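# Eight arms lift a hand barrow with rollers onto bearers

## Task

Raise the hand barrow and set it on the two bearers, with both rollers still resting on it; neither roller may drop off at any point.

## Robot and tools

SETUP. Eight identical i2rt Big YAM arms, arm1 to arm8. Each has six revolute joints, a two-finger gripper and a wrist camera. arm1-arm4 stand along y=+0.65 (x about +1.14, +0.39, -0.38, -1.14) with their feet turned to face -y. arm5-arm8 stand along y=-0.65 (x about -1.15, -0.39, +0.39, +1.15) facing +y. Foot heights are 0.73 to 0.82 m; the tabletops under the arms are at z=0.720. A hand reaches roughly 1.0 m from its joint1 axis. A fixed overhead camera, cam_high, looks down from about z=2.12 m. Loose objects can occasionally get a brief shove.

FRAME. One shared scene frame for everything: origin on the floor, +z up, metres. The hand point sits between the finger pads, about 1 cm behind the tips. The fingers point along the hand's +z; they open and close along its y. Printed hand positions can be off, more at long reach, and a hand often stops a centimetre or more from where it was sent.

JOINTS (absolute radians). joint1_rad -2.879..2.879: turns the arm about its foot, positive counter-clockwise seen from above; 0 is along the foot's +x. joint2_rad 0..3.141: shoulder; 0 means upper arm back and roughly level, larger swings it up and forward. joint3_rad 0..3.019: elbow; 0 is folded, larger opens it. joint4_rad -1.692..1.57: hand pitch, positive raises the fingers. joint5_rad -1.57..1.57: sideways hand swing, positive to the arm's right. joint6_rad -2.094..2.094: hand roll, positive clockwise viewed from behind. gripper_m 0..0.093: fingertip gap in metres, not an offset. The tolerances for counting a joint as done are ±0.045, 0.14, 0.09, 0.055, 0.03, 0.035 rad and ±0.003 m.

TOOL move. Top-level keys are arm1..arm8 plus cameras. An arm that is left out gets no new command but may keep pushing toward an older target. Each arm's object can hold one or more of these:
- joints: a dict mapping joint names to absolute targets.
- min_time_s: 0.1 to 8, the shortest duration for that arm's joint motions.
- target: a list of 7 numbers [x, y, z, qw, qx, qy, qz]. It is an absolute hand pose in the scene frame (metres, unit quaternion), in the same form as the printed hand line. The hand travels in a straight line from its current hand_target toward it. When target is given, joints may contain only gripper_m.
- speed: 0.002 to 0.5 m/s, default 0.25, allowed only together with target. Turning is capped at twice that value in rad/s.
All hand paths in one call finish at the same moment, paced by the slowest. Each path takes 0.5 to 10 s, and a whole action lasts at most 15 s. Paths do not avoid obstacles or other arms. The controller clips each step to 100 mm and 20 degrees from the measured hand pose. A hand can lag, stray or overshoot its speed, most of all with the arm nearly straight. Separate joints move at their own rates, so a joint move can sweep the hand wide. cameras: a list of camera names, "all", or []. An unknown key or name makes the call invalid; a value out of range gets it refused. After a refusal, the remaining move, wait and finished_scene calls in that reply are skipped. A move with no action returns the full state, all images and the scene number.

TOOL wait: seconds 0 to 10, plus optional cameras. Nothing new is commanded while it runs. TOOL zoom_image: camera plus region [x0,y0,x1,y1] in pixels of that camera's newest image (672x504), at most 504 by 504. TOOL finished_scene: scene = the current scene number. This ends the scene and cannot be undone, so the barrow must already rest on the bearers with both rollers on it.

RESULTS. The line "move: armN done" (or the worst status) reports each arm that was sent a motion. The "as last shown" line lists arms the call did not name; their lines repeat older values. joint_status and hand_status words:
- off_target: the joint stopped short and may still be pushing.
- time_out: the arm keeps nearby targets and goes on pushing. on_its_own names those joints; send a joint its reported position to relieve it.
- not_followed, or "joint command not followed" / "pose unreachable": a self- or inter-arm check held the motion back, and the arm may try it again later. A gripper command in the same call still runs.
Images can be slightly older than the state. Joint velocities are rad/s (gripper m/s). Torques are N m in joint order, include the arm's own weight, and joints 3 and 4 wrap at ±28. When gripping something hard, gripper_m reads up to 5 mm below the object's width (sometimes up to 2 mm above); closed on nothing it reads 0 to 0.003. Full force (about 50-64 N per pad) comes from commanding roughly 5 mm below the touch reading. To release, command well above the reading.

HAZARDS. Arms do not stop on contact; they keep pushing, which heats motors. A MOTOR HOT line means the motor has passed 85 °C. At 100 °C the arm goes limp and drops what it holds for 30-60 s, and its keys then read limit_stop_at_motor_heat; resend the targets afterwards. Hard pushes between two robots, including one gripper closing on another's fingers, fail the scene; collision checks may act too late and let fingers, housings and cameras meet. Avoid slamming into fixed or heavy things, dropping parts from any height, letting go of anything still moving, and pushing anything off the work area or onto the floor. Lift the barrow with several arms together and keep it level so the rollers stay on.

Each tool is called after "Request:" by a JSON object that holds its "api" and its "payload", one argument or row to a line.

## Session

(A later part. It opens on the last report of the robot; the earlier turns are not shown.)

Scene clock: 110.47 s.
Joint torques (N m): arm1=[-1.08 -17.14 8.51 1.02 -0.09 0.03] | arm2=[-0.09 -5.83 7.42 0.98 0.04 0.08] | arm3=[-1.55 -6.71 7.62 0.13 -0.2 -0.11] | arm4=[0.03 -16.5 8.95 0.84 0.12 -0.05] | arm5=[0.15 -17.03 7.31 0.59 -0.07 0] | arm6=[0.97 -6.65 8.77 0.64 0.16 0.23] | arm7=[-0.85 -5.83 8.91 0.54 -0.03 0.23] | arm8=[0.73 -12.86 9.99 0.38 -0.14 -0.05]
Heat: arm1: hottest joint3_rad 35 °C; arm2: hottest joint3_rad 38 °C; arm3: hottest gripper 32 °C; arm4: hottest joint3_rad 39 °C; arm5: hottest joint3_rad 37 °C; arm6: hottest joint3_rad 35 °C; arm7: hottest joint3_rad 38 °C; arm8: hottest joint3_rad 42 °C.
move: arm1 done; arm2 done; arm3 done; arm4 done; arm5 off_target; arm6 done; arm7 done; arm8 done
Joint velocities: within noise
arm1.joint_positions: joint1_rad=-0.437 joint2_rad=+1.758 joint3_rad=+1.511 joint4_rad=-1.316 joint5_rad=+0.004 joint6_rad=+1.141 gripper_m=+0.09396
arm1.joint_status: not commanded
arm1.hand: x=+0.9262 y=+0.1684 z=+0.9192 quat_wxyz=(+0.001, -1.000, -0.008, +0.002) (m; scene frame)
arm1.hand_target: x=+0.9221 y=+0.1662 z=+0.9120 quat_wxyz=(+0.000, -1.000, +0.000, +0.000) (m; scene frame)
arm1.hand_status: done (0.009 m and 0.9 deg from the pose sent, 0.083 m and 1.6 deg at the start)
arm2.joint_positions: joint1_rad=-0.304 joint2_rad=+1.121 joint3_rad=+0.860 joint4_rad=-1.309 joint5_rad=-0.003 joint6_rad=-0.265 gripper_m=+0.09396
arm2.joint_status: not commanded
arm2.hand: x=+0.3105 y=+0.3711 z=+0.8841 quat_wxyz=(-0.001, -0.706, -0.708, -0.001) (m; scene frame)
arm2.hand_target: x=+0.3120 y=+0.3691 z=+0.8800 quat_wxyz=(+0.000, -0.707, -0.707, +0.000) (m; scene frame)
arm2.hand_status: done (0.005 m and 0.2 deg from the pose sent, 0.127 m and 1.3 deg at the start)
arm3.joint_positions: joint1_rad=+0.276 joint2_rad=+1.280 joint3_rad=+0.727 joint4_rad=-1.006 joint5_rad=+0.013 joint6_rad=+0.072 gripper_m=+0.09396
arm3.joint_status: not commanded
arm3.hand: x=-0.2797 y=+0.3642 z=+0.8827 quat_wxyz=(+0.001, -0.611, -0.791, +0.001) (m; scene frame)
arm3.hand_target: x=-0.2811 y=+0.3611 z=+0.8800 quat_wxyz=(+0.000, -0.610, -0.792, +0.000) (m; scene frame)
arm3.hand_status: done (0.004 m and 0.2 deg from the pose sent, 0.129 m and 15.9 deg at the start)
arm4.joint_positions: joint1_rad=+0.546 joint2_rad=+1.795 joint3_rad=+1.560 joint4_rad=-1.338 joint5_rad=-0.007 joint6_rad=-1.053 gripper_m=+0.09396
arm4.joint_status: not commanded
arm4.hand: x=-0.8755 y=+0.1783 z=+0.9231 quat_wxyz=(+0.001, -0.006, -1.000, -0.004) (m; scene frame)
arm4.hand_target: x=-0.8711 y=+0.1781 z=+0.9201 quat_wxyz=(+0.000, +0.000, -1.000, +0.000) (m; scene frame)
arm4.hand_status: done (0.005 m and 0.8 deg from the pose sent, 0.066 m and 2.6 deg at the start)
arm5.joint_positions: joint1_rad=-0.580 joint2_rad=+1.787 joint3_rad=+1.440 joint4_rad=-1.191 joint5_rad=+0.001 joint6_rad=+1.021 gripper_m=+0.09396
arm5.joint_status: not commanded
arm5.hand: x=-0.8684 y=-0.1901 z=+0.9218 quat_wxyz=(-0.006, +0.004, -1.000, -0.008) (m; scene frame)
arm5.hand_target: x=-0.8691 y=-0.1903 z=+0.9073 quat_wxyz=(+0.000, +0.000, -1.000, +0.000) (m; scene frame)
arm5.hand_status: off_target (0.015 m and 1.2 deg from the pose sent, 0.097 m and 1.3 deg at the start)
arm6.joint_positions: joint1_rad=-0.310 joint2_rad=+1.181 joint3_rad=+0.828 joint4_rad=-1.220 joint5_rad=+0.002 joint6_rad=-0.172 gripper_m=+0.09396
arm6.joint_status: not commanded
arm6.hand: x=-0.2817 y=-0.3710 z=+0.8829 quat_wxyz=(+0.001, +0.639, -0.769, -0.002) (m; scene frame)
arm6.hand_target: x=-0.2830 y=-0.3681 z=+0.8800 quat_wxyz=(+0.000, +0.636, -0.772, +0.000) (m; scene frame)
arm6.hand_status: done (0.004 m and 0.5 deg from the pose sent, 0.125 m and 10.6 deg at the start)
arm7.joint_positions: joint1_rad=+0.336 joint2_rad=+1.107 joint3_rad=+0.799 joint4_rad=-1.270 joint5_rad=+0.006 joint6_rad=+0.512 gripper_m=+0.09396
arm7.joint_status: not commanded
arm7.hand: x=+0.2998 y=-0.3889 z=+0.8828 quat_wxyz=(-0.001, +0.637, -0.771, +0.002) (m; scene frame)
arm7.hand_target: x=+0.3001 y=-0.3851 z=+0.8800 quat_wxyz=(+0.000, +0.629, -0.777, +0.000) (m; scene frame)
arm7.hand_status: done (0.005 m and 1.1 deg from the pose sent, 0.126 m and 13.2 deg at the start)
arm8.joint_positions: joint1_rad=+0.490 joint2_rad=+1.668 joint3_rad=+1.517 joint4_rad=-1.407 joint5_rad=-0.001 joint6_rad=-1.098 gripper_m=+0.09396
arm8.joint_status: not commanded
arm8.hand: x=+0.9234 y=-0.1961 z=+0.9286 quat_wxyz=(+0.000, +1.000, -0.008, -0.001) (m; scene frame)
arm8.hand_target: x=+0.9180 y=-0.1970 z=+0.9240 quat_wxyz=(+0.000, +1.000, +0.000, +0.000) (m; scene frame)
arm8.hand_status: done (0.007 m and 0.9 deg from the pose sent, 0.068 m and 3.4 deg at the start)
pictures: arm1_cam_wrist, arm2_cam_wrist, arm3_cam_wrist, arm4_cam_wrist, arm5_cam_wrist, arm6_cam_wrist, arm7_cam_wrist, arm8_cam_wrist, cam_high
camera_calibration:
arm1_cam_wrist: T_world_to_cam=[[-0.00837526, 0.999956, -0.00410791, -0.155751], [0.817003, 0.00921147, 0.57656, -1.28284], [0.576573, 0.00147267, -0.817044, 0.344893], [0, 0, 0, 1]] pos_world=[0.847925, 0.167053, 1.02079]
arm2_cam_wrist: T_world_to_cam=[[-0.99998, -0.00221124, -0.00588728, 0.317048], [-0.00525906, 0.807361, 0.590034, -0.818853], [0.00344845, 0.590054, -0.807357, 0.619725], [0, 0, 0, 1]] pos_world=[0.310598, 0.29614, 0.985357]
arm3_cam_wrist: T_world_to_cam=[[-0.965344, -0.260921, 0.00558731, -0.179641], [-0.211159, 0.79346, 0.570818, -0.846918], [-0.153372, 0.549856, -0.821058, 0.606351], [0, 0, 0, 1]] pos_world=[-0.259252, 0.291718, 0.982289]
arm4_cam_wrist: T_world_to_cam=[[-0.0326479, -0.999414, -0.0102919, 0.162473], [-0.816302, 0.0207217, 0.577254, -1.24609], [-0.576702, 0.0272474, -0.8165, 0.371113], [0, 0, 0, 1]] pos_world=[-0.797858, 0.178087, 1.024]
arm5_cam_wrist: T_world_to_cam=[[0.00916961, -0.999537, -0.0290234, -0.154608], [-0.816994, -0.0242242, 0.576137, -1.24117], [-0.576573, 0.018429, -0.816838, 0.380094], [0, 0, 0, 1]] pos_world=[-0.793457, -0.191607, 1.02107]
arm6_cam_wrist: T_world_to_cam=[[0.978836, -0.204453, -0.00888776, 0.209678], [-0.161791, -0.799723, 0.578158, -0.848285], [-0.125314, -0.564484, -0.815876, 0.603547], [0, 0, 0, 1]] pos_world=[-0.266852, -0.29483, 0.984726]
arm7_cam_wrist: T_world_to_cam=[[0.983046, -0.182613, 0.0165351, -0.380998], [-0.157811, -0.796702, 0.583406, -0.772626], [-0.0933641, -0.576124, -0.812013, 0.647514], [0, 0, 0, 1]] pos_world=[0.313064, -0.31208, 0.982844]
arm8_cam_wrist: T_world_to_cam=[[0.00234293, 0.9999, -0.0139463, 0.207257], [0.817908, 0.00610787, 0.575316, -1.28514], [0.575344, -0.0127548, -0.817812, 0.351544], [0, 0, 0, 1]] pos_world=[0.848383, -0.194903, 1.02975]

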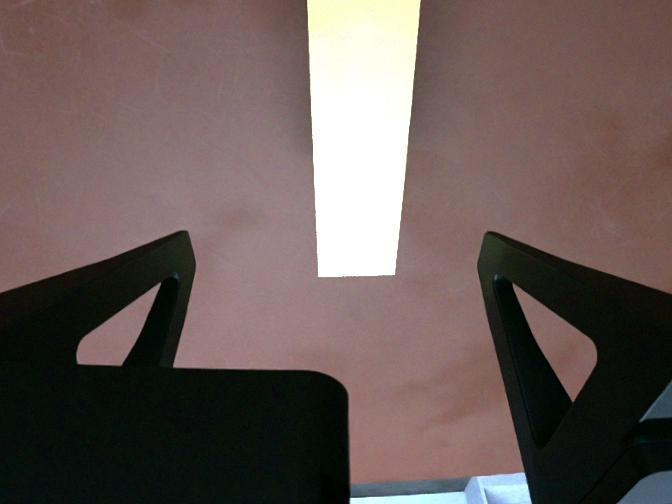

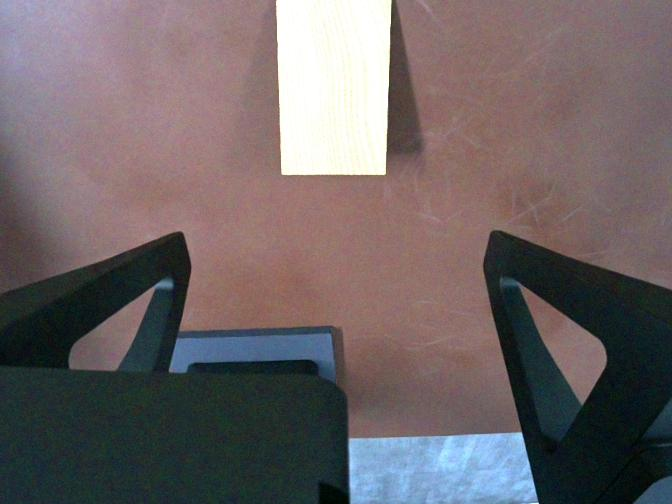

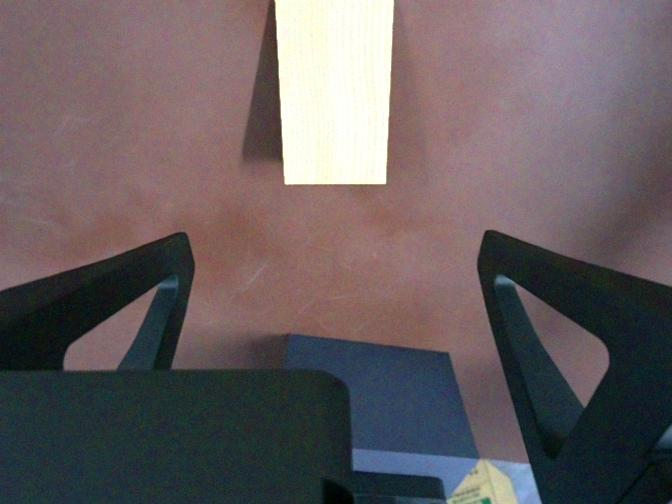

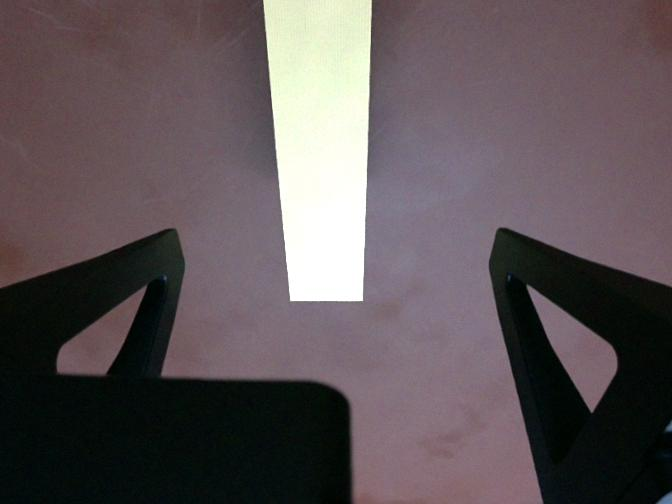

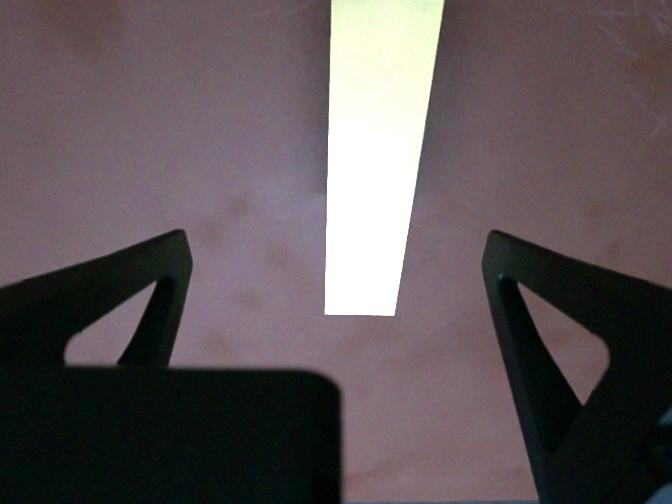

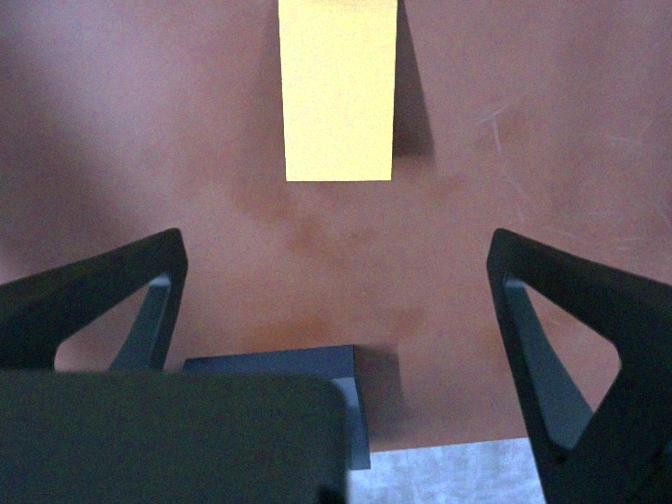

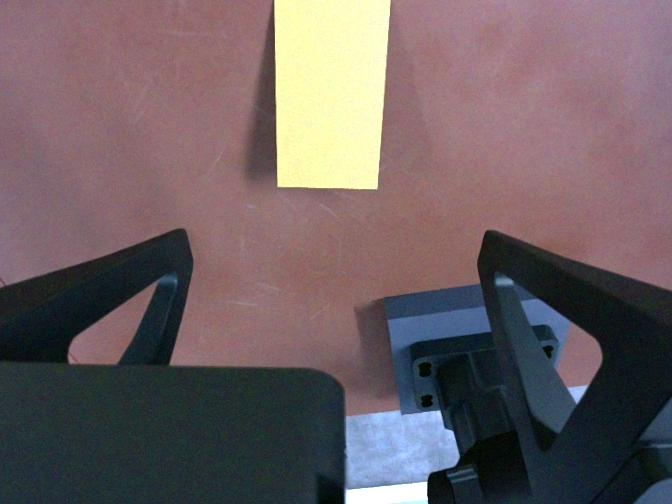

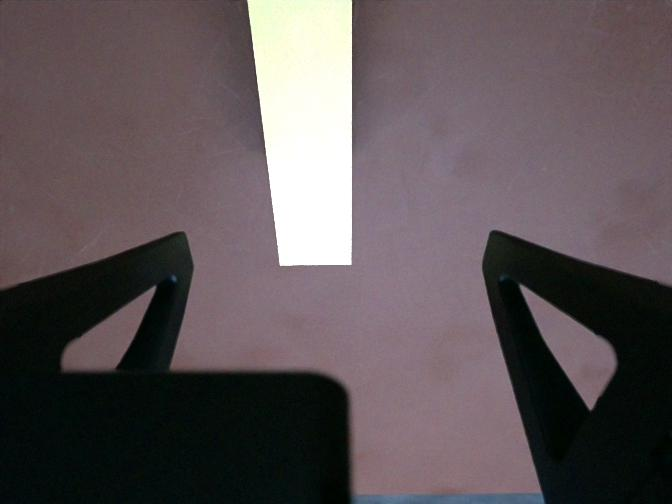

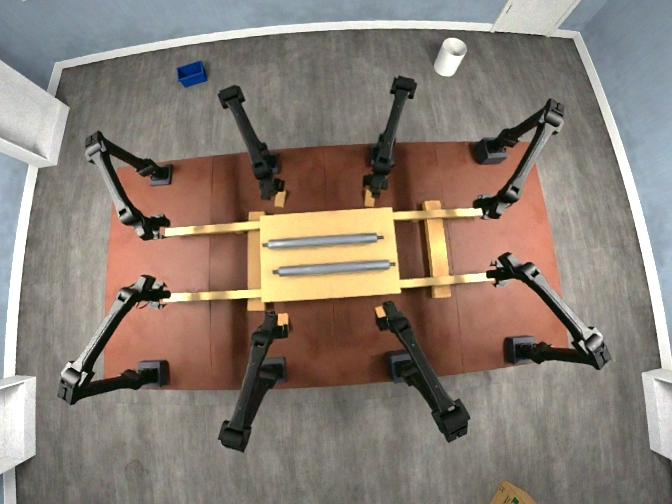

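Request:
{"api": "move", "payload": {
  "arm1": {"target": [0.922, 0.176, 0.86, 0, 1, 0, 0], "speed": 0.1},
  "arm8": {"target": [0.918, -0.211, 0.86, 0, 1, 0, 0], "speed": 0.1},
  "arm4": {"target": [-0.871, 0.189, 0.86, 0, 0, 1, 0], "speed": 0.1},
  "arm5": {"target": [-0.869, -0.2045, 0.86, 0, 0, 1, 0], "speed": 0.1},
  "arm2": {"target": [0.312, 0.369, 0.75, 0, 0.7071, 0.7071, 0], "speed": 0.1},
  "arm3": {"target": [-0.281, 0.360, 0.75, 0, 0.610, 0.792, 0], "speed": 0.1},
  "arm6": {"target": [-0.283, -0.368, 0.75, 0, 0.636, -0.772, 0], "speed": 0.1},
  "arm7": {"target": [0.295, -0.380, 0.75, 0, 0.629, -0.777, 0], "speed": 0.1},
  "cameras": ["all"]
}}

Scene clock: 136.57 s.
Joint torques (N m): arm1=[-1.49 -16.67 7.86 1.05 -0.11 -0.04] | arm2=[-0.09 -6.71 5.86 1.01 0.04 0.07] | arm3=[-1.55 -8.35 4.56 0.16 -0.19 -0.1] | arm4=[0.03 -15.97 8.36 0.84 0.12 0.06] | arm5=[-0.67 -16.56 6.68 0.62 -0.09 -0.14] | arm6=[0.91 -7.94 6.72 0.65 0.16 0.2] | arm7=[0.21 -7.06 6.72 0.59 -0.01 0.21] | arm8=[0.79 -12.4 9.44 0.4 -0.13 0.06]
Heat: arm1: hottest joint3_rad 34 °C; arm2: hottest joint3_rad 38 °C; arm3: hottest joint3_rad 32 °C; arm4: hottest joint3_rad 37 °C; arm5: hottest joint3_rad 36 °C; arm6: hottest joint3_rad 34 °C; arm7: hottest joint3_rad 39 °C; arm8: hottest joint3_rad 42 °C.
move: arm1 off_target; arm2 done; arm3 done; arm4 done; arm5 off_target; arm6 done; arm7 done; arm8 done
Joint velocities: within noise
arm1.joint_positions: joint1_rad=-0.440 joint2_rad=+1.776 joint3_rad=+1.401 joint4_rad=-1.181 joint5_rad=+0.004 joint6_rad=+1.141 gripper_m=+0.09396
arm1.joint_status: not commanded
arm1.hand: x=+0.9279 y=+0.1756 z=+0.8704 quat_wxyz=(-0.002, -1.000, -0.006, +0.003) (m; scene frame)
arm1.hand_target: x=+0.9221 y=+0.1762 z=+0.8602 quat_wxyz=(+0.000, -1.000, +0.000, +0.000) (m; scene frame)
arm1.hand_status: off_target (0.012 m and 0.9 deg from the pose sent, 0.060 m and 0.9 deg at the start)
arm2.joint_positions: joint1_rad=-0.304 joint2_rad=+1.319 joint3_rad=+0.634 joint4_rad=-0.884 joint5_rad=-0.003 joint6_rad=-0.265 gripper_m=+0.09396
arm2.joint_status: not commanded
arm2.hand: x=+0.3098 y=+0.3690 z=+0.7545 quat_wxyz=(-0.002, -0.706, -0.708, +0.000) (m; scene frame)
arm2.hand_target: x=+0.3119 y=+0.3691 z=+0.7502 quat_wxyz=(+0.000, -0.707, -0.707, +0.000) (m; scene frame)
arm2.hand_status: done (0.005 m and 0.3 deg from the pose sent, 0.134 m and 0.2 deg at the start)
arm3.joint_positions: joint1_rad=+0.270 joint2_rad=+1.607 joint3_rad=+0.601 joint4_rad=-0.548 joint5_rad=+0.013 joint6_rad=+0.066 gripper_m=+0.09396
arm3.joint_status: not commanded
arm3.hand: x=-0.2787 y=+0.3603 z=+0.7541 quat_wxyz=(-0.001, -0.611, -0.791, +0.002) (m; scene frame)
arm3.hand_target: x=-0.2809 y=+0.3600 z=+0.7501 quat_wxyz=(+0.000, -0.610, -0.792, +0.000) (m; scene frame)
arm3.hand_status: done (0.005 m and 0.3 deg from the pose sent, 0.133 m and 0.2 deg at the start)
arm4.joint_positions: joint1_rad=+0.557 joint2_rad=+1.816 joint3_rad=+1.434 joint4_rad=-1.183 joint5_rad=-0.007 joint6_rad=-1.053 gripper_m=+0.09396
arm4.joint_status: not commanded
arm4.hand: x=-0.8747 y=+0.1881 z=+0.8664 quat_wxyz=(-0.001, +0.000, -1.000, -0.001) (m; scene frame)
arm4.hand_target: x=-0.8710 y=+0.1891 z=+0.8601 quat_wxyz=(+0.000, +0.000, -1.000, +0.000) (m; scene frame)
arm4.hand_status: done (0.007 m and 0.2 deg from the pose sent, 0.064 m and 0.8 deg at the start)
arm5.joint_positions: joint1_rad=-0.583 joint2_rad=+1.807 joint3_rad=+1.343 joint4_rad=-1.067 joint5_rad=+0.001 joint6_rad=+1.021 gripper_m=+0.09396
arm5.joint_status: not commanded
arm5.hand: x=-0.8719 y=-0.1990 z=+0.8778 quat_wxyz=(-0.008, +0.002, -1.000, -0.011) (m; scene frame)
arm5.hand_target: x=-0.8693 y=-0.2048 z=+0.8604 quat_wxyz=(+0.000, +0.000, -1.000, +0.000) (m; scene frame)
arm5.hand_status: off_target (0.019 m and 1.6 deg from the pose sent, 0.063 m and 1.2 deg at the start)
arm6.joint_positions: joint1_rad=-0.310 joint2_rad=+1.413 joint3_rad=+0.630 joint4_rad=-0.786 joint5_rad=+0.002 joint6_rad=-0.171 gripper_m=+0.09396
arm6.joint_status: not commanded
arm6.hand: x=-0.2818 y=-0.3688 z=+0.7540 quat_wxyz=(-0.001, +0.639, -0.769, -0.003) (m; scene frame)
arm6.hand_target: x=-0.2830 y=-0.3682 z=+0.7500 quat_wxyz=(+0.000, +0.636, -0.772, +0.000) (m; scene frame)
arm6.hand_status: done (0.004 m and 0.6 deg from the pose sent, 0.133 m and 0.6 deg at the start)
arm7.joint_positions: joint1_rad=+0.336 joint2_rad=+1.349 joint3_rad=+0.600 joint4_rad=-0.826 joint5_rad=+0.006 joint6_rad=+0.523 gripper_m=+0.09396
arm7.joint_status: not commanded
arm7.hand: x=+0.2968 y=-0.3808 z=+0.7539 quat_wxyz=(-0.002, +0.633, -0.774, +0.001) (m; scene frame)
arm7.hand_target: x=+0.2950 y=-0.3800 z=+0.7501 quat_wxyz=(+0.000, +0.629, -0.777, +0.000) (m; scene frame)
arm7.hand_status: done (0.004 m and 0.5 deg from the pose sent, 0.133 m and 1.1 deg at the start)
arm8.joint_positions: joint1_rad=+0.502 joint2_rad=+1.677 joint3_rad=+1.359 joint4_rad=-1.237 joint5_rad=-0.001 joint6_rad=-1.096 gripper_m=+0.09396
arm8.joint_status: not commanded
arm8.hand: x=+0.9232 y=-0.2090 z=+0.8662 quat_wxyz=(-0.002, +1.000, -0.003, -0.002) (m; scene frame)
arm8.hand_target: x=+0.9182 y=-0.2111 z=+0.8599 quat_wxyz=(+0.000, +1.000, +0.000, +0.000) (m; scene frame)
arm8.hand_status: done (0.008 m and 0.4 deg from the pose sent, 0.070 m and 0.9 deg at the start)
pictures: arm1_cam_wrist, arm2_cam_wrist, arm3_cam_wrist, arm4_cam_wrist, arm5_cam_wrist, arm6_cam_wrist, arm7_cam_wrist, arm8_cam_wrist, cam_high
camera_calibration:
arm1_cam_wrist: T_world_to_cam=[[-0.00569297, 0.999926, -0.0107628, -0.159859], [0.818715, 0.0108406, 0.574098, -1.2558], [0.574172, -0.00554335, -0.818716, 0.308971], [0, 0, 0, 1]] pos_world=[0.849832, 0.175173, 0.972193]
arm2_cam_wrist: T_world_to_cam=[[-0.999985, -0.00189001, -0.00514857, 0.314958], [-0.00455599, 0.808881, 0.587955, -0.739859], [0.00305334, 0.587969, -0.808878, 0.518408], [0, 0, 0, 1]] pos_world=[0.31, 0.294245, 0.855953]
arm3_cam_wrist: T_world_to_cam=[[-0.965157, -0.261616, 0.00538156, -0.178448], [-0.212531, 0.795738, 0.567125, -0.768607], [-0.152651, 0.546221, -0.823614, 0.506583], [0, 0, 0, 1]] pos_world=[-0.258253, 0.288219, 0.854086]
arm4_cam_wrist: T_world_to_cam=[[-0.0220166, -0.999749, -0.00413581, 0.175809], [-0.818536, 0.0156504, 0.574242, -1.21122], [-0.574033, 0.0160282, -0.818675, 0.331301], [0, 0, 0, 1]] pos_world=[-0.79738, 0.18941, 0.96749]
arm5_cam_wrist: T_world_to_cam=[[0.00620263, -0.999363, -0.0351301, -0.161996], [-0.819277, -0.0252217, 0.572843, -1.21807], [-0.573364, 0.0252281, -0.818912, 0.348261], [0, 0, 0, 1]] pos_world=[-0.797254, -0.2014, 0.977267]
arm6_cam_wrist: T_world_to_cam=[[0.978747, -0.204901, -0.00834903, 0.208406], [-0.16288, -0.801475, 0.57542, -0.770899], [-0.124596, -0.561831, -0.817815, 0.502315], [0, 0, 0, 1]] pos_world=[-0.266954, -0.292938, 0.856131]
arm7_cam_wrist: T_world_to_cam=[[0.981127, -0.192799, 0.0147796, -0.376422], [-0.165361, -0.796963, 0.580952, -0.687372], [-0.100228, -0.572432, -0.813804, 0.552046], [0, 0, 0, 1]] pos_world=[0.310984, -0.304376, 0.854151]
arm8_cam_wrist: T_world_to_cam=[[-0.00793765, 0.999913, -0.0105592, 0.225829], [0.818913, 0.01256, 0.57378, -1.24721], [0.573863, -0.00409261, -0.818941, 0.304711], [0, 0, 0, 1]] pos_world=[0.848285, -0.208897, 0.967548]

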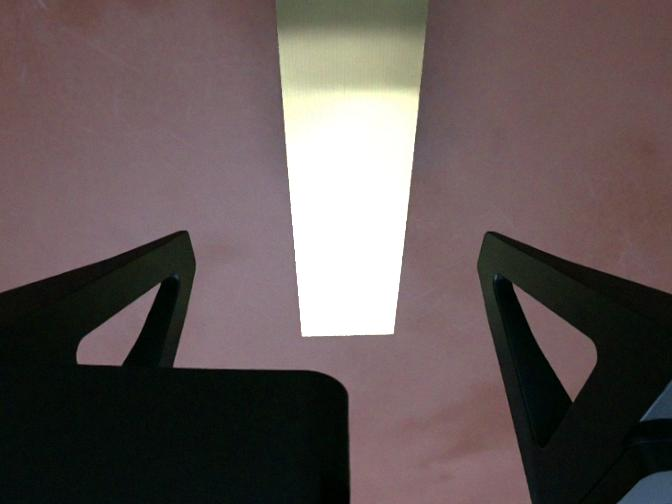

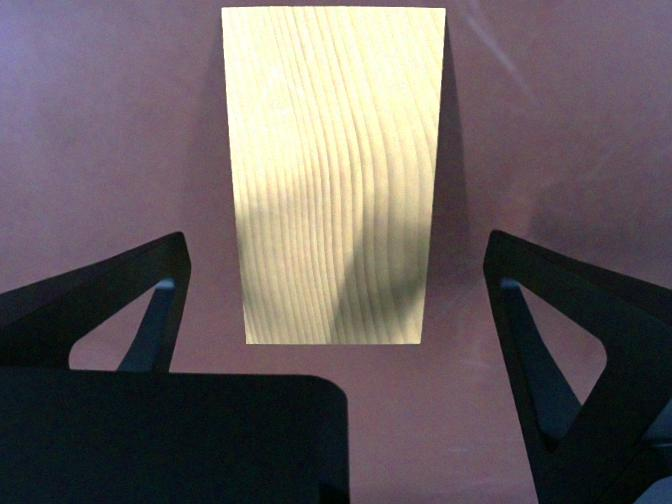

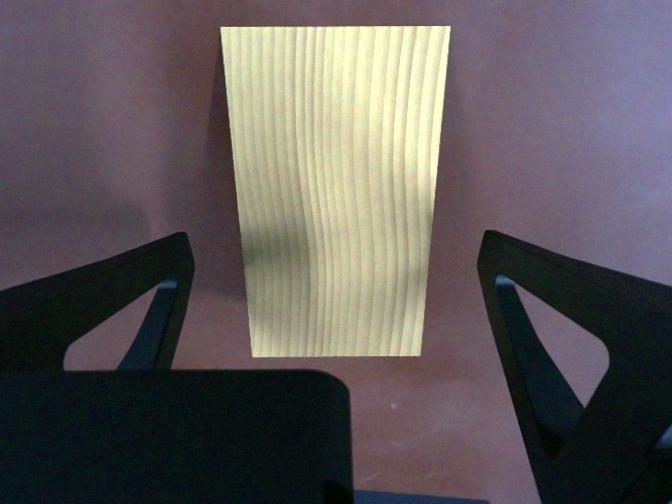

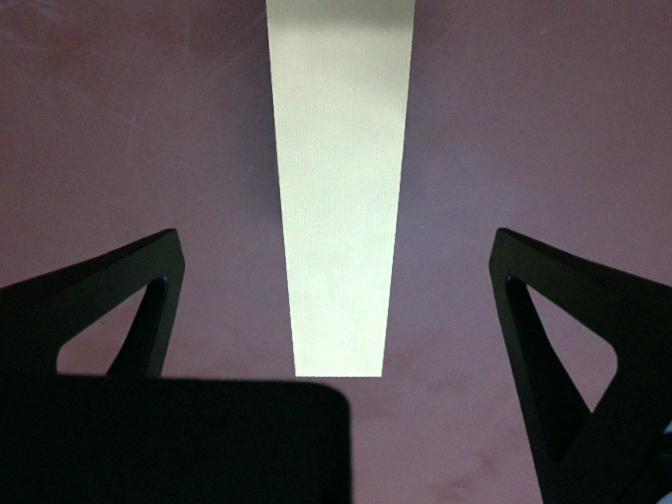

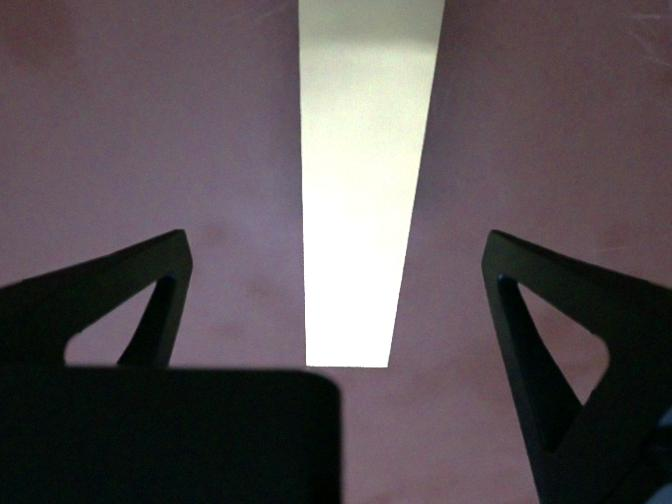

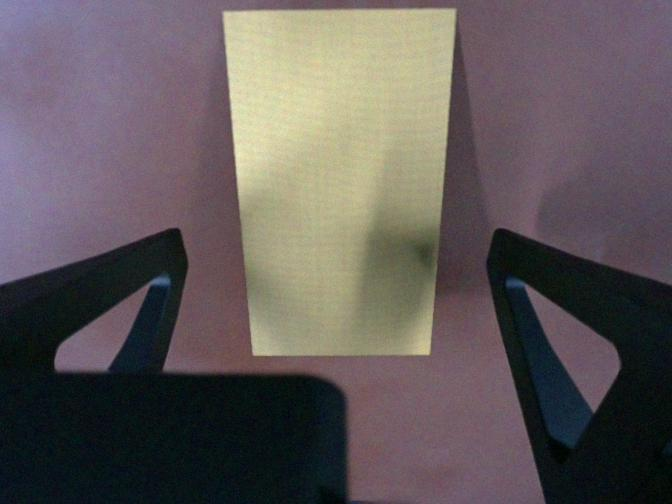

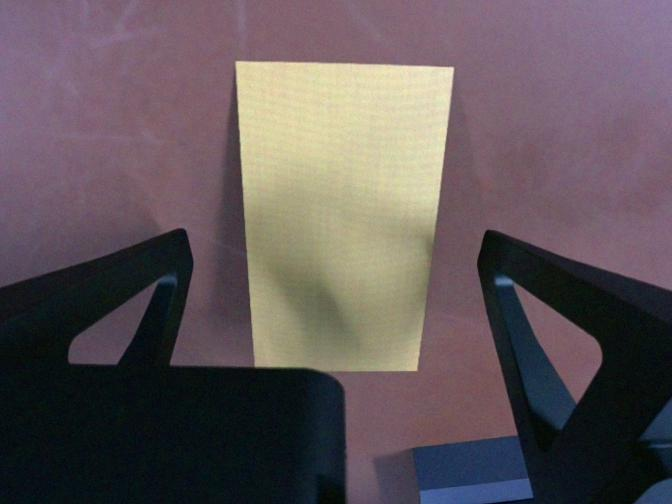

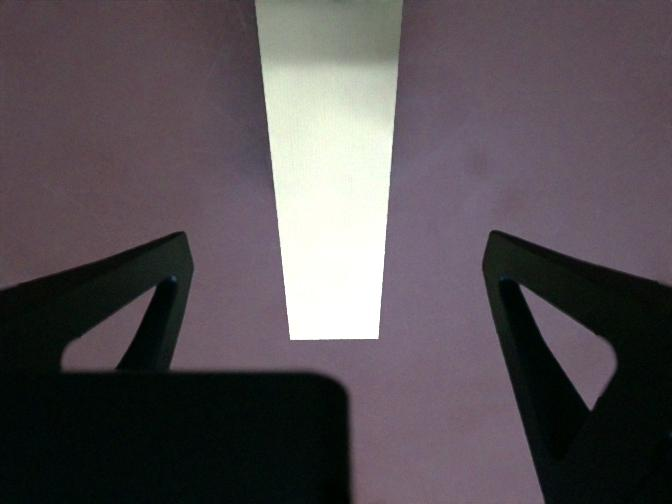

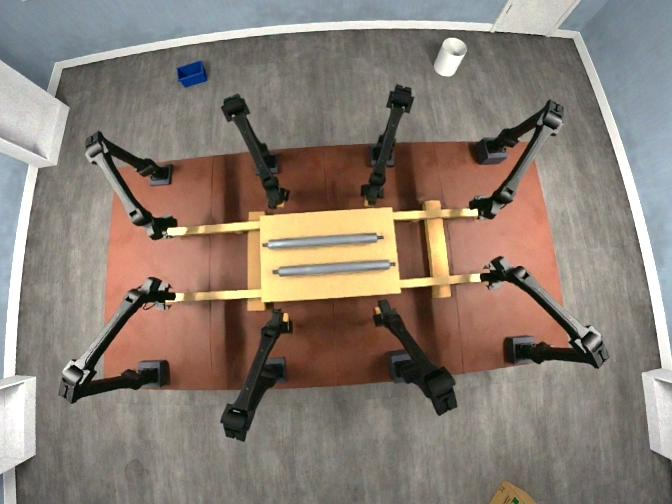

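Request:
{"api": "move", "payload": {
  "arm2": {"target": [0.312, 0.376, 0.735, 0, 0.7071, 0.7071, 0], "speed": 0.05},
  "arm3": {"target": [-0.2837, 0.3706, 0.735, 0, 0.610, 0.792, 0], "speed": 0.05},
  "arm6": {"target": [-0.284, -0.374, 0.735, 0, 0.636, -0.772, 0], "speed": 0.05},
  "arm7": {"target": [0.2918, -0.3957, 0.735, 0, 0.631, -0.776, 0], "speed": 0.05}
}}

Request:
{"api": "move", "payload": {
  "arm2": {"joints": {"gripper_m": 0.052}},
  "arm3": {"joints": {"gripper_m": 0.052}},
  "arm6": {"joints": {"gripper_m": 0.052}},
  "arm7": {"joints": {"gripper_m": 0.052}},
  "cameras": ["arm2_cam_wrist", "arm3_cam_wrist", "arm6_cam_wrist", "arm7_cam_wrist"]
}}

Scene clock: 144.97 s.
Joint torques (N m): arm1=[-1.61 -16.38 7.92 0.98 -0.1 -0.04] | arm2=[-0.56 -6.53 5.52 0.98 0.04 0.02] | arm3=[-1.44 -8.18 3.92 0.16 -0.2 -0.08] | arm4=[0.09 -15.91 8.36 0.84 0.12 0.06] | arm5=[-0.73 -16.38 6.69 0.68 -0.1 -0.13] | arm6=[0.5 -7.65 6.28 0.69 0.17 0.15] | arm7=[0.91 -6.48 6.22 0.62 -0.01 0.13] | arm8=[0.73 -12.4 9.46 0.39 -0.13 0.06]
Heat: arm1: hottest joint3_rad 34 °C; arm2: hottest joint3_rad 37 °C; arm3: hottest gripper 32 °C; arm4: hottest joint3_rad 36 °C; arm5: hottest joint3_rad 35 °C; arm6: hottest joint3_rad 34 °C; arm7: hottest joint3_rad 38 °C; arm8: hottest joint3_rad 41 °C.
move: arm2 done; arm3 done; arm6 done; arm7 done
Joint velocities: within noise
arm1, arm4, arm5, arm8: as last shown
arm2.joint_positions: joint1_rad=-0.304 joint2_rad=+1.336 joint3_rad=+0.599 joint4_rad=-0.830 joint5_rad=-0.003 joint6_rad=-0.265 gripper_m=+0.09396
arm2.joint_status: not commanded
arm2.hand: x=+0.3113 y=+0.3746 z=+0.7399 quat_wxyz=(-0.002, -0.706, -0.708, +0.001) (m; scene frame)
arm2.hand_target: x=+0.3120 y=+0.3760 z=+0.7352 quat_wxyz=(+0.000, -0.707, -0.707, +0.000) (m; scene frame)
arm2.hand_status: done (0.005 m and 0.3 deg from the pose sent, 0.021 m and 0.3 deg at the start)
arm3.joint_positions: joint1_rad=+0.270 joint2_rad=+1.636 joint3_rad=+0.567 joint4_rad=-0.482 joint5_rad=+0.013 joint6_rad=+0.066 gripper_m=+0.09396
arm3.joint_status: not commanded
arm3.hand: x=-0.2816 y=+0.3696 z=+0.7394 quat_wxyz=(-0.002, -0.611, -0.791, +0.003) (m; scene frame)
arm3.hand_target: x=-0.2837 y=+0.3708 z=+0.7351 quat_wxyz=(+0.000, -0.610, -0.792, +0.000) (m; scene frame)
arm3.hand_status: done (0.005 m and 0.4 deg from the pose sent, 0.022 m and 0.3 deg at the start)
arm6.joint_positions: joint1_rad=-0.310 joint2_rad=+1.437 joint3_rad=+0.601 joint4_rad=-0.730 joint5_rad=+0.002 joint6_rad=-0.171 gripper_m=+0.09396
arm6.joint_status: not commanded
arm6.hand: x=-0.2835 y=-0.3732 z=+0.7397 quat_wxyz=(-0.002, +0.639, -0.769, -0.003) (m; scene frame)
arm6.hand_target: x=-0.2840 y=-0.3741 z=+0.7351 quat_wxyz=(+0.000, +0.636, -0.772, +0.000) (m; scene frame)
arm6.hand_status: done (0.005 m and 0.6 deg from the pose sent, 0.020 m and 0.6 deg at the start)
arm7.joint_positions: joint1_rad=+0.360 joint2_rad=+1.352 joint3_rad=+0.549 joint4_rad=-0.770 joint5_rad=+0.006 joint6_rad=+0.547 gripper_m=+0.09396
arm7.joint_status: not commanded
arm7.hand: x=+0.2946 y=-0.3950 z=+0.7392 quat_wxyz=(-0.002, +0.632, -0.775, +0.000) (m; scene frame)
arm7.hand_target: x=+0.2918 y=-0.3957 z=+0.7352 quat_wxyz=(+0.000, +0.631, -0.776, +0.000) (m; scene frame)
arm7.hand_status: done (0.005 m and 0.3 deg from the pose sent, 0.024 m and 0.3 deg at the start)
pictures: none

Scene clock: 145.60 s.
Joint torques (N m): arm1=[-1.49 -16.44 7.91 0.95 -0.09 -0.03] | arm2=[-0.56 -6.53 5.52 0.98 0.03 0.02] | arm3=[-1.44 -8.18 3.92 0.13 -0.19 -0.08] | arm4=[0.09 -15.97 8.36 0.85 0.12 0.06] | arm5=[-0.67 -16.38 6.61 0.58 -0.09 -0.13] | arm6=[0.44 -7.71 6.28 0.68 0.14 0.16] | arm7=[0.67 -6.48 6.26 0.59 0 0.19] | arm8=[0.79 -12.34 9.44 0.4 -0.13 0.06]
Heat: arm1: hottest joint3_rad 34 °C; arm2: hottest joint3_rad 37 °C; arm3: hottest gripper 32 °C; arm4: hottest joint3_rad 36 °C; arm5: hottest joint3_rad 35 °C; arm6: hottest joint3_rad 34 °C; arm7: hottest joint3_rad 38 °C; arm8: hottest joint3_rad 41 °C.
move: arm2 off_target; arm3 off_target; arm6 off_target; arm7 off_target
Joint velocities: within noise
arm1, arm4, arm5, arm8: as last shown
arm2.joint_positions: joint1_rad=-0.304 joint2_rad=+1.336 joint3_rad=+0.599 joint4_rad=-0.830 joint5_rad=-0.003 joint6_rad=-0.265 gripper_m=+0.05946
arm2.joint_status: gripper_m off_target (ended at +0.05949, target +0.05200)
arm2.hand: x=+0.3113 y=+0.3746 z=+0.7399 quat_wxyz=(-0.002, -0.706, -0.708, +0.001) (m; scene frame)
arm2.hand_target: x=+0.3120 y=+0.3760 z=+0.7352 quat_wxyz=(+0.000, -0.707, -0.707, +0.000) (m; scene frame)
arm2.hand_status: not commanded
arm3.joint_positions: joint1_rad=+0.270 joint2_rad=+1.636 joint3_rad=+0.567 joint4_rad=-0.482 joint5_rad=+0.013 joint6_rad=+0.066 gripper_m=+0.06063
arm3.joint_status: gripper_m off_target (ended at +0.06066, target +0.05200)
arm3.hand: x=-0.2816 y=+0.3696 z=+0.7394 quat_wxyz=(-0.002, -0.611, -0.791, +0.003) (m; scene frame)
arm3.hand_target: x=-0.2837 y=+0.3708 z=+0.7351 quat_wxyz=(+0.000, -0.610, -0.792, +0.000) (m; scene frame)
arm3.hand_status: not commanded
arm6.joint_positions: joint1_rad=-0.310 joint2_rad=+1.437 joint3_rad=+0.601 joint4_rad=-0.730 joint5_rad=+0.003 joint6_rad=-0.171 gripper_m=+0.05944
arm6.joint_status: gripper_m off_target (ended at +0.05947, target +0.05200)
arm6.hand: x=-0.2834 y=-0.3732 z=+0.7397 quat_wxyz=(-0.002, +0.639, -0.769, -0.003) (m; scene frame)
arm6.hand_target: x=-0.2840 y=-0.3741 z=+0.7351 quat_wxyz=(+0.000, +0.636, -0.772, +0.000) (m; scene frame)
arm6.hand_status: not commanded
arm7.joint_positions: joint1_rad=+0.360 joint2_rad=+1.352 joint3_rad=+0.549 joint4_rad=-0.770 joint5_rad=+0.005 joint6_rad=+0.548 gripper_m=+0.05958
arm7.joint_status: gripper_m off_target (ended at +0.05961, target +0.05200)
arm7.hand: x=+0.2945 y=-0.3950 z=+0.7392 quat_wxyz=(-0.002, +0.632, -0.775, +0.000) (m; scene frame)
arm7.hand_target: x=+0.2918 y=-0.3958 z=+0.7352 quat_wxyz=(+0.000, +0.631, -0.776, +0.000) (m; scene frame)
arm7.hand_status: not commanded
pictures: arm2_cam_wrist, arm3_cam_wrist, arm6_cam_wrist, arm7_cam_wrist
camera_calibration:
arm2_cam_wrist: T_world_to_cam=[[-0.999987, -0.0018894, -0.00464465, 0.315972], [-0.00425354, 0.810136, 0.586226, -0.735036], [0.00265518, 0.586238, -0.810134, 0.50496], [0, 0, 0, 1]] pos_world=[0.311501, 0.300049, 0.84145]
arm3_cam_wrist: T_world_to_cam=[[-0.965168, -0.261577, 0.00529237, -0.178746], [-0.212841, 0.796783, 0.56554, -0.767505], [-0.152149, 0.544714, -0.824704, 0.49046], [0, 0, 0, 1]] pos_world=[-0.261253, 0.297619, 0.839485]
arm6_cam_wrist: T_world_to_cam=[[0.978757, -0.204884, -0.007575, 0.208465], [-0.163664, -0.803028, 0.573027, -0.765431], [-0.123487, -0.559615, -0.819501, 0.490352], [0, 0, 0, 1]] pos_world=[-0.268757, -0.297543, 0.842036]
arm7_cam_wrist: T_world_to_cam=[[0.980915, -0.193966, 0.0135446, -0.376099], [-0.165763, -0.797809, 0.579675, -0.689864], [-0.101631, -0.570857, -0.814735, 0.533502], [0, 0, 0, 1]] pos_world=[0.308787, -0.318777, 0.839655]

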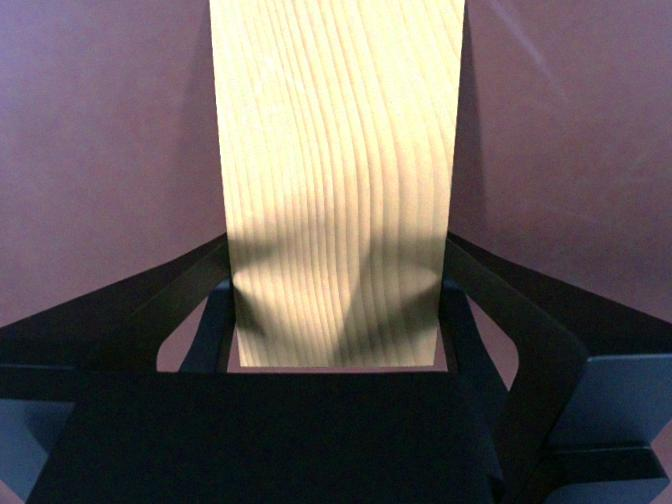

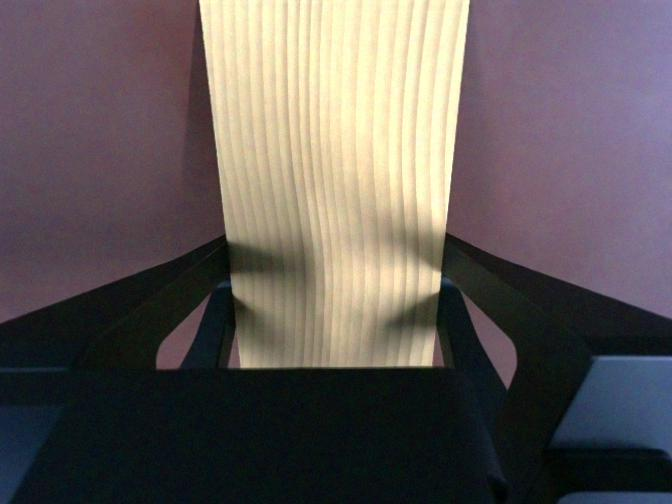

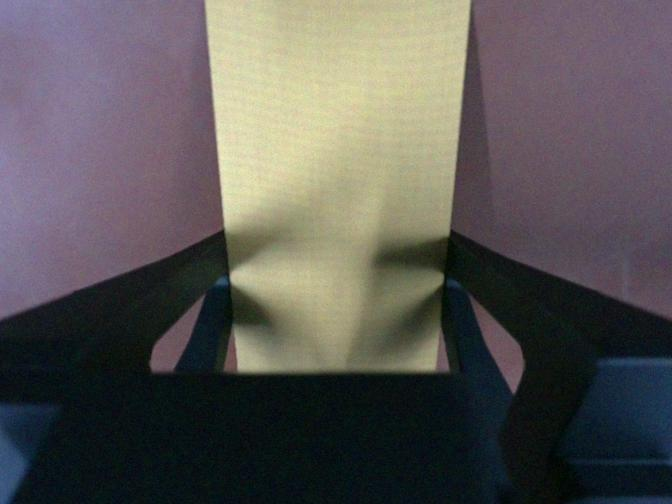

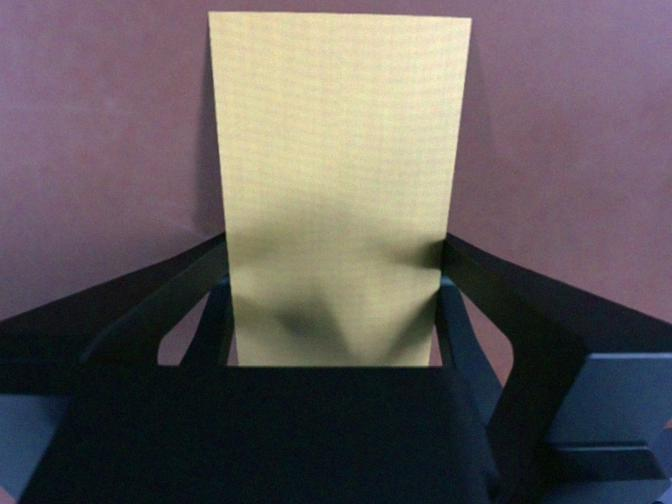

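Request:
{"api": "move", "payload": {
  "arm2": {"target": [0.30, 0.376, 0.94, 0, 0.7071, 0.7071, 0], "speed": 0.12},
  "arm3": {"target": [-0.2837, 0.3706, 0.94, 0, 0.66, 0.751, 0], "speed": 0.12},
  "arm6": {"target": [-0.284, -0.374, 0.94, 0, 0.672, -0.7405, 0], "speed": 0.12},
  "arm7": {"target": [0.2918, -0.3957, 0.94, 0, 0.67, -0.742, 0], "speed": 0.12},
  "cameras": ["arm2_cam_wrist", "arm3_cam_wrist", "arm6_cam_wrist", "arm7_cam_wrist"]
}}

Scene clock: 164.40 s.
Joint torques (N m): arm1=[-1.9 -16.73 7.9 1.01 -0.12 -0.03] | arm2=[-1.61 -7.24 12.68 -0.18 0.02 -0.17] | arm3=[-0.79 -7.88 11.7 -0.59 -0.17 0.13] | arm4=[0.09 -15.91 8.35 0.84 0.12 0.06] | arm5=[-0.56 -16.38 6.69 0.57 -0.09 -0.13] | arm6=[0.85 -7.59 13 -0.23 0.14 -0.11] | arm7=[0.79 -7.36 13.97 -0.46 0 -0.07] | arm8=[0.79 -12.4 9.44 0.39 -0.13 0.06]
Heat: arm1: hottest joint1_rad 33 °C; arm2: hottest joint3_rad 37 °C; arm3: hottest gripper 32 °C; arm4: hottest joint3_rad 36 °C; arm5: hottest joint3_rad 34 °C; arm6: hottest joint3_rad 34 °C; arm7: hottest joint3_rad 37 °C; arm8: hottest joint3_rad 40 °C.
move: arm2 off_target; arm3 off_target; arm6 off_target; arm7 off_target
Joint velocities: within noise
arm1, arm4, arm5, arm8: as last shown
arm2.joint_positions: joint1_rad=-0.332 joint2_rad=+1.094 joint3_rad=+0.915 joint4_rad=-1.456 joint5_rad=-0.002 joint6_rad=-0.288 gripper_m=+0.05946
arm2.joint_status: not commanded
arm2.hand: x=+0.3079 y=+0.3916 z=+0.9126 quat_wxyz=(+0.015, -0.708, -0.706, -0.029) (m; scene frame)
arm2.hand_target: x=+0.3005 y=+0.3772 z=+0.9395 quat_wxyz=(+0.000, -0.707, -0.707, +0.000) (m; scene frame)
arm2.hand_status: off_target (0.033 m and 3.7 deg from the pose sent, 0.200 m and 0.3 deg at the start)
arm3.joint_positions: joint1_rad=+0.270 joint2_rad=+1.186 joint3_rad=+0.765 joint4_rad=-1.185 joint5_rad=+0.013 joint6_rad=+0.181 gripper_m=+0.06063
arm3.joint_status: not commanded
arm3.hand: x=-0.2890 y=+0.3860 z=+0.9216 quat_wxyz=(+0.021, -0.655, -0.755, -0.012) (m; scene frame)
arm3.hand_target: x=-0.2839 y=+0.3712 z=+0.9400 quat_wxyz=(+0.000, -0.660, -0.751, +0.000) (m; scene frame)
arm3.hand_status: off_target (0.025 m and 2.8 deg from the pose sent, 0.201 m and 7.3 deg at the start)
arm6.joint_positions: joint1_rad=-0.310 joint2_rad=+1.132 joint3_rad=+0.892 joint4_rad=-1.380 joint5_rad=+0.003 joint6_rad=-0.233 gripper_m=+0.05944
arm6.joint_status: not commanded
arm6.hand: x=-0.2876 y=-0.3877 z=+0.9198 quat_wxyz=(+0.022, +0.662, -0.749, +0.010) (m; scene frame)
arm6.hand_target: x=-0.2843 y=-0.3747 z=+0.9399 quat_wxyz=(+0.000, +0.672, -0.741, +0.000) (m; scene frame)
arm6.hand_status: off_target (0.025 m and 3.1 deg from the pose sent, 0.200 m and 5.0 deg at the start)
arm7.joint_positions: joint1_rad=+0.361 joint2_rad=+1.065 joint3_rad=+0.856 joint4_rad=-1.423 joint5_rad=+0.005 joint6_rad=+0.469 gripper_m=+0.05958
arm7.joint_status: not commanded
arm7.hand: x=+0.2997 y=-0.4093 z=+0.9149 quat_wxyz=(+0.009, +0.663, -0.748, +0.027) (m; scene frame)
arm7.hand_target: x=+0.2923 y=-0.3966 z=+0.9396 quat_wxyz=(+0.000, +0.670, -0.742, +0.000) (m; scene frame)
arm7.hand_status: off_target (0.030 m and 3.5 deg from the pose sent, 0.201 m and 5.8 deg at the start)
pictures: arm2_cam_wrist, arm3_cam_wrist, arm6_cam_wrist, arm7_cam_wrist
camera_calibration:
arm2_cam_wrist: T_world_to_cam=[[-0.999728, 0.00435766, -0.022905, 0.327546], [-0.011277, 0.769462, 0.638593, -0.879788], [0.0204073, 0.638678, -0.769204, 0.571516], [0, 0, 0, 1]] pos_world=[0.305873, 0.310521, 1.00894]
arm3_cam_wrist: T_world_to_cam=[[-0.988611, -0.149919, 0.01312, -0.239705], [-0.11102, 0.785396, 0.608956, -0.89153], [-0.101598, 0.600564, -0.793095, 0.594586], [0, 0, 0, 1]] pos_world=[-0.275544, 0.307181, 1.01761]
arm6_cam_wrist: T_world_to_cam=[[0.989403, -0.144002, -0.0185661, 0.247685], [-0.102128, -0.781117, 0.615975, -0.894321], [-0.103204, -0.607552, -0.787547, 0.587108], [0, 0, 0, 1]] pos_world=[-0.275804, -0.306204, 1.01785]
arm7_cam_wrist: T_world_to_cam=[[0.992815, -0.112816, 0.0398882, -0.380813], [-0.113062, -0.775254, 0.621449, -0.846998], [-0.039186, -0.621493, -0.782439, 0.600026], [0, 0, 0, 1]] pos_world=[0.305826, -0.326688, 1.01104]

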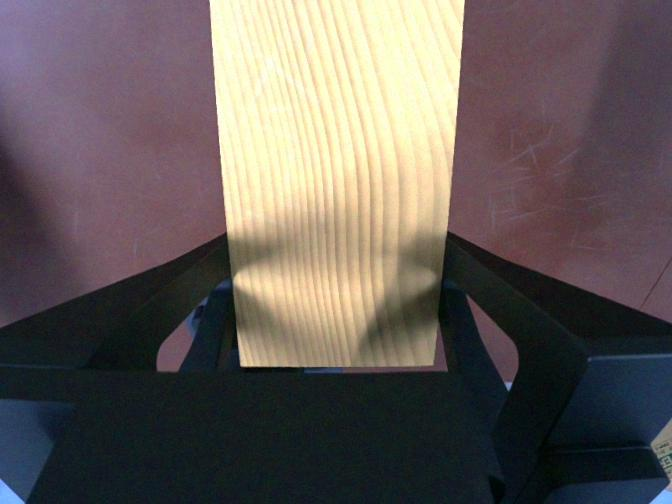

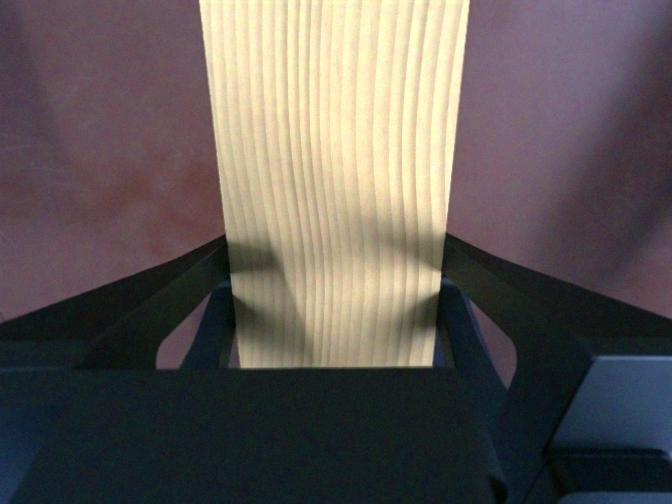

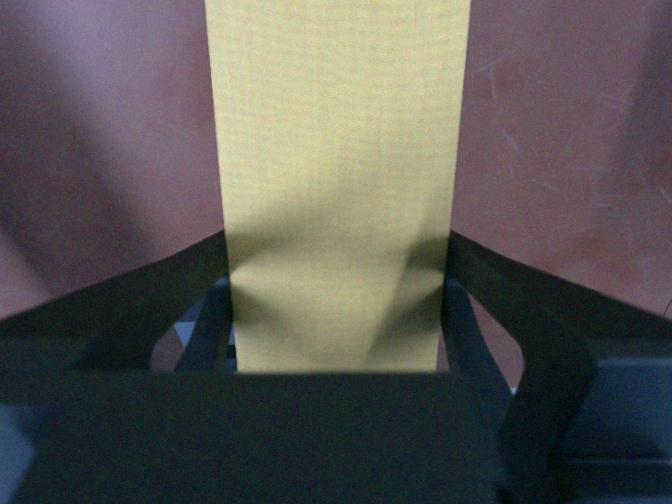

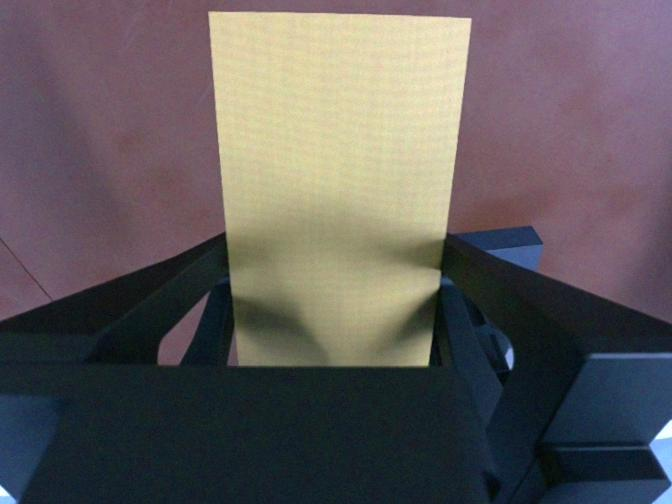

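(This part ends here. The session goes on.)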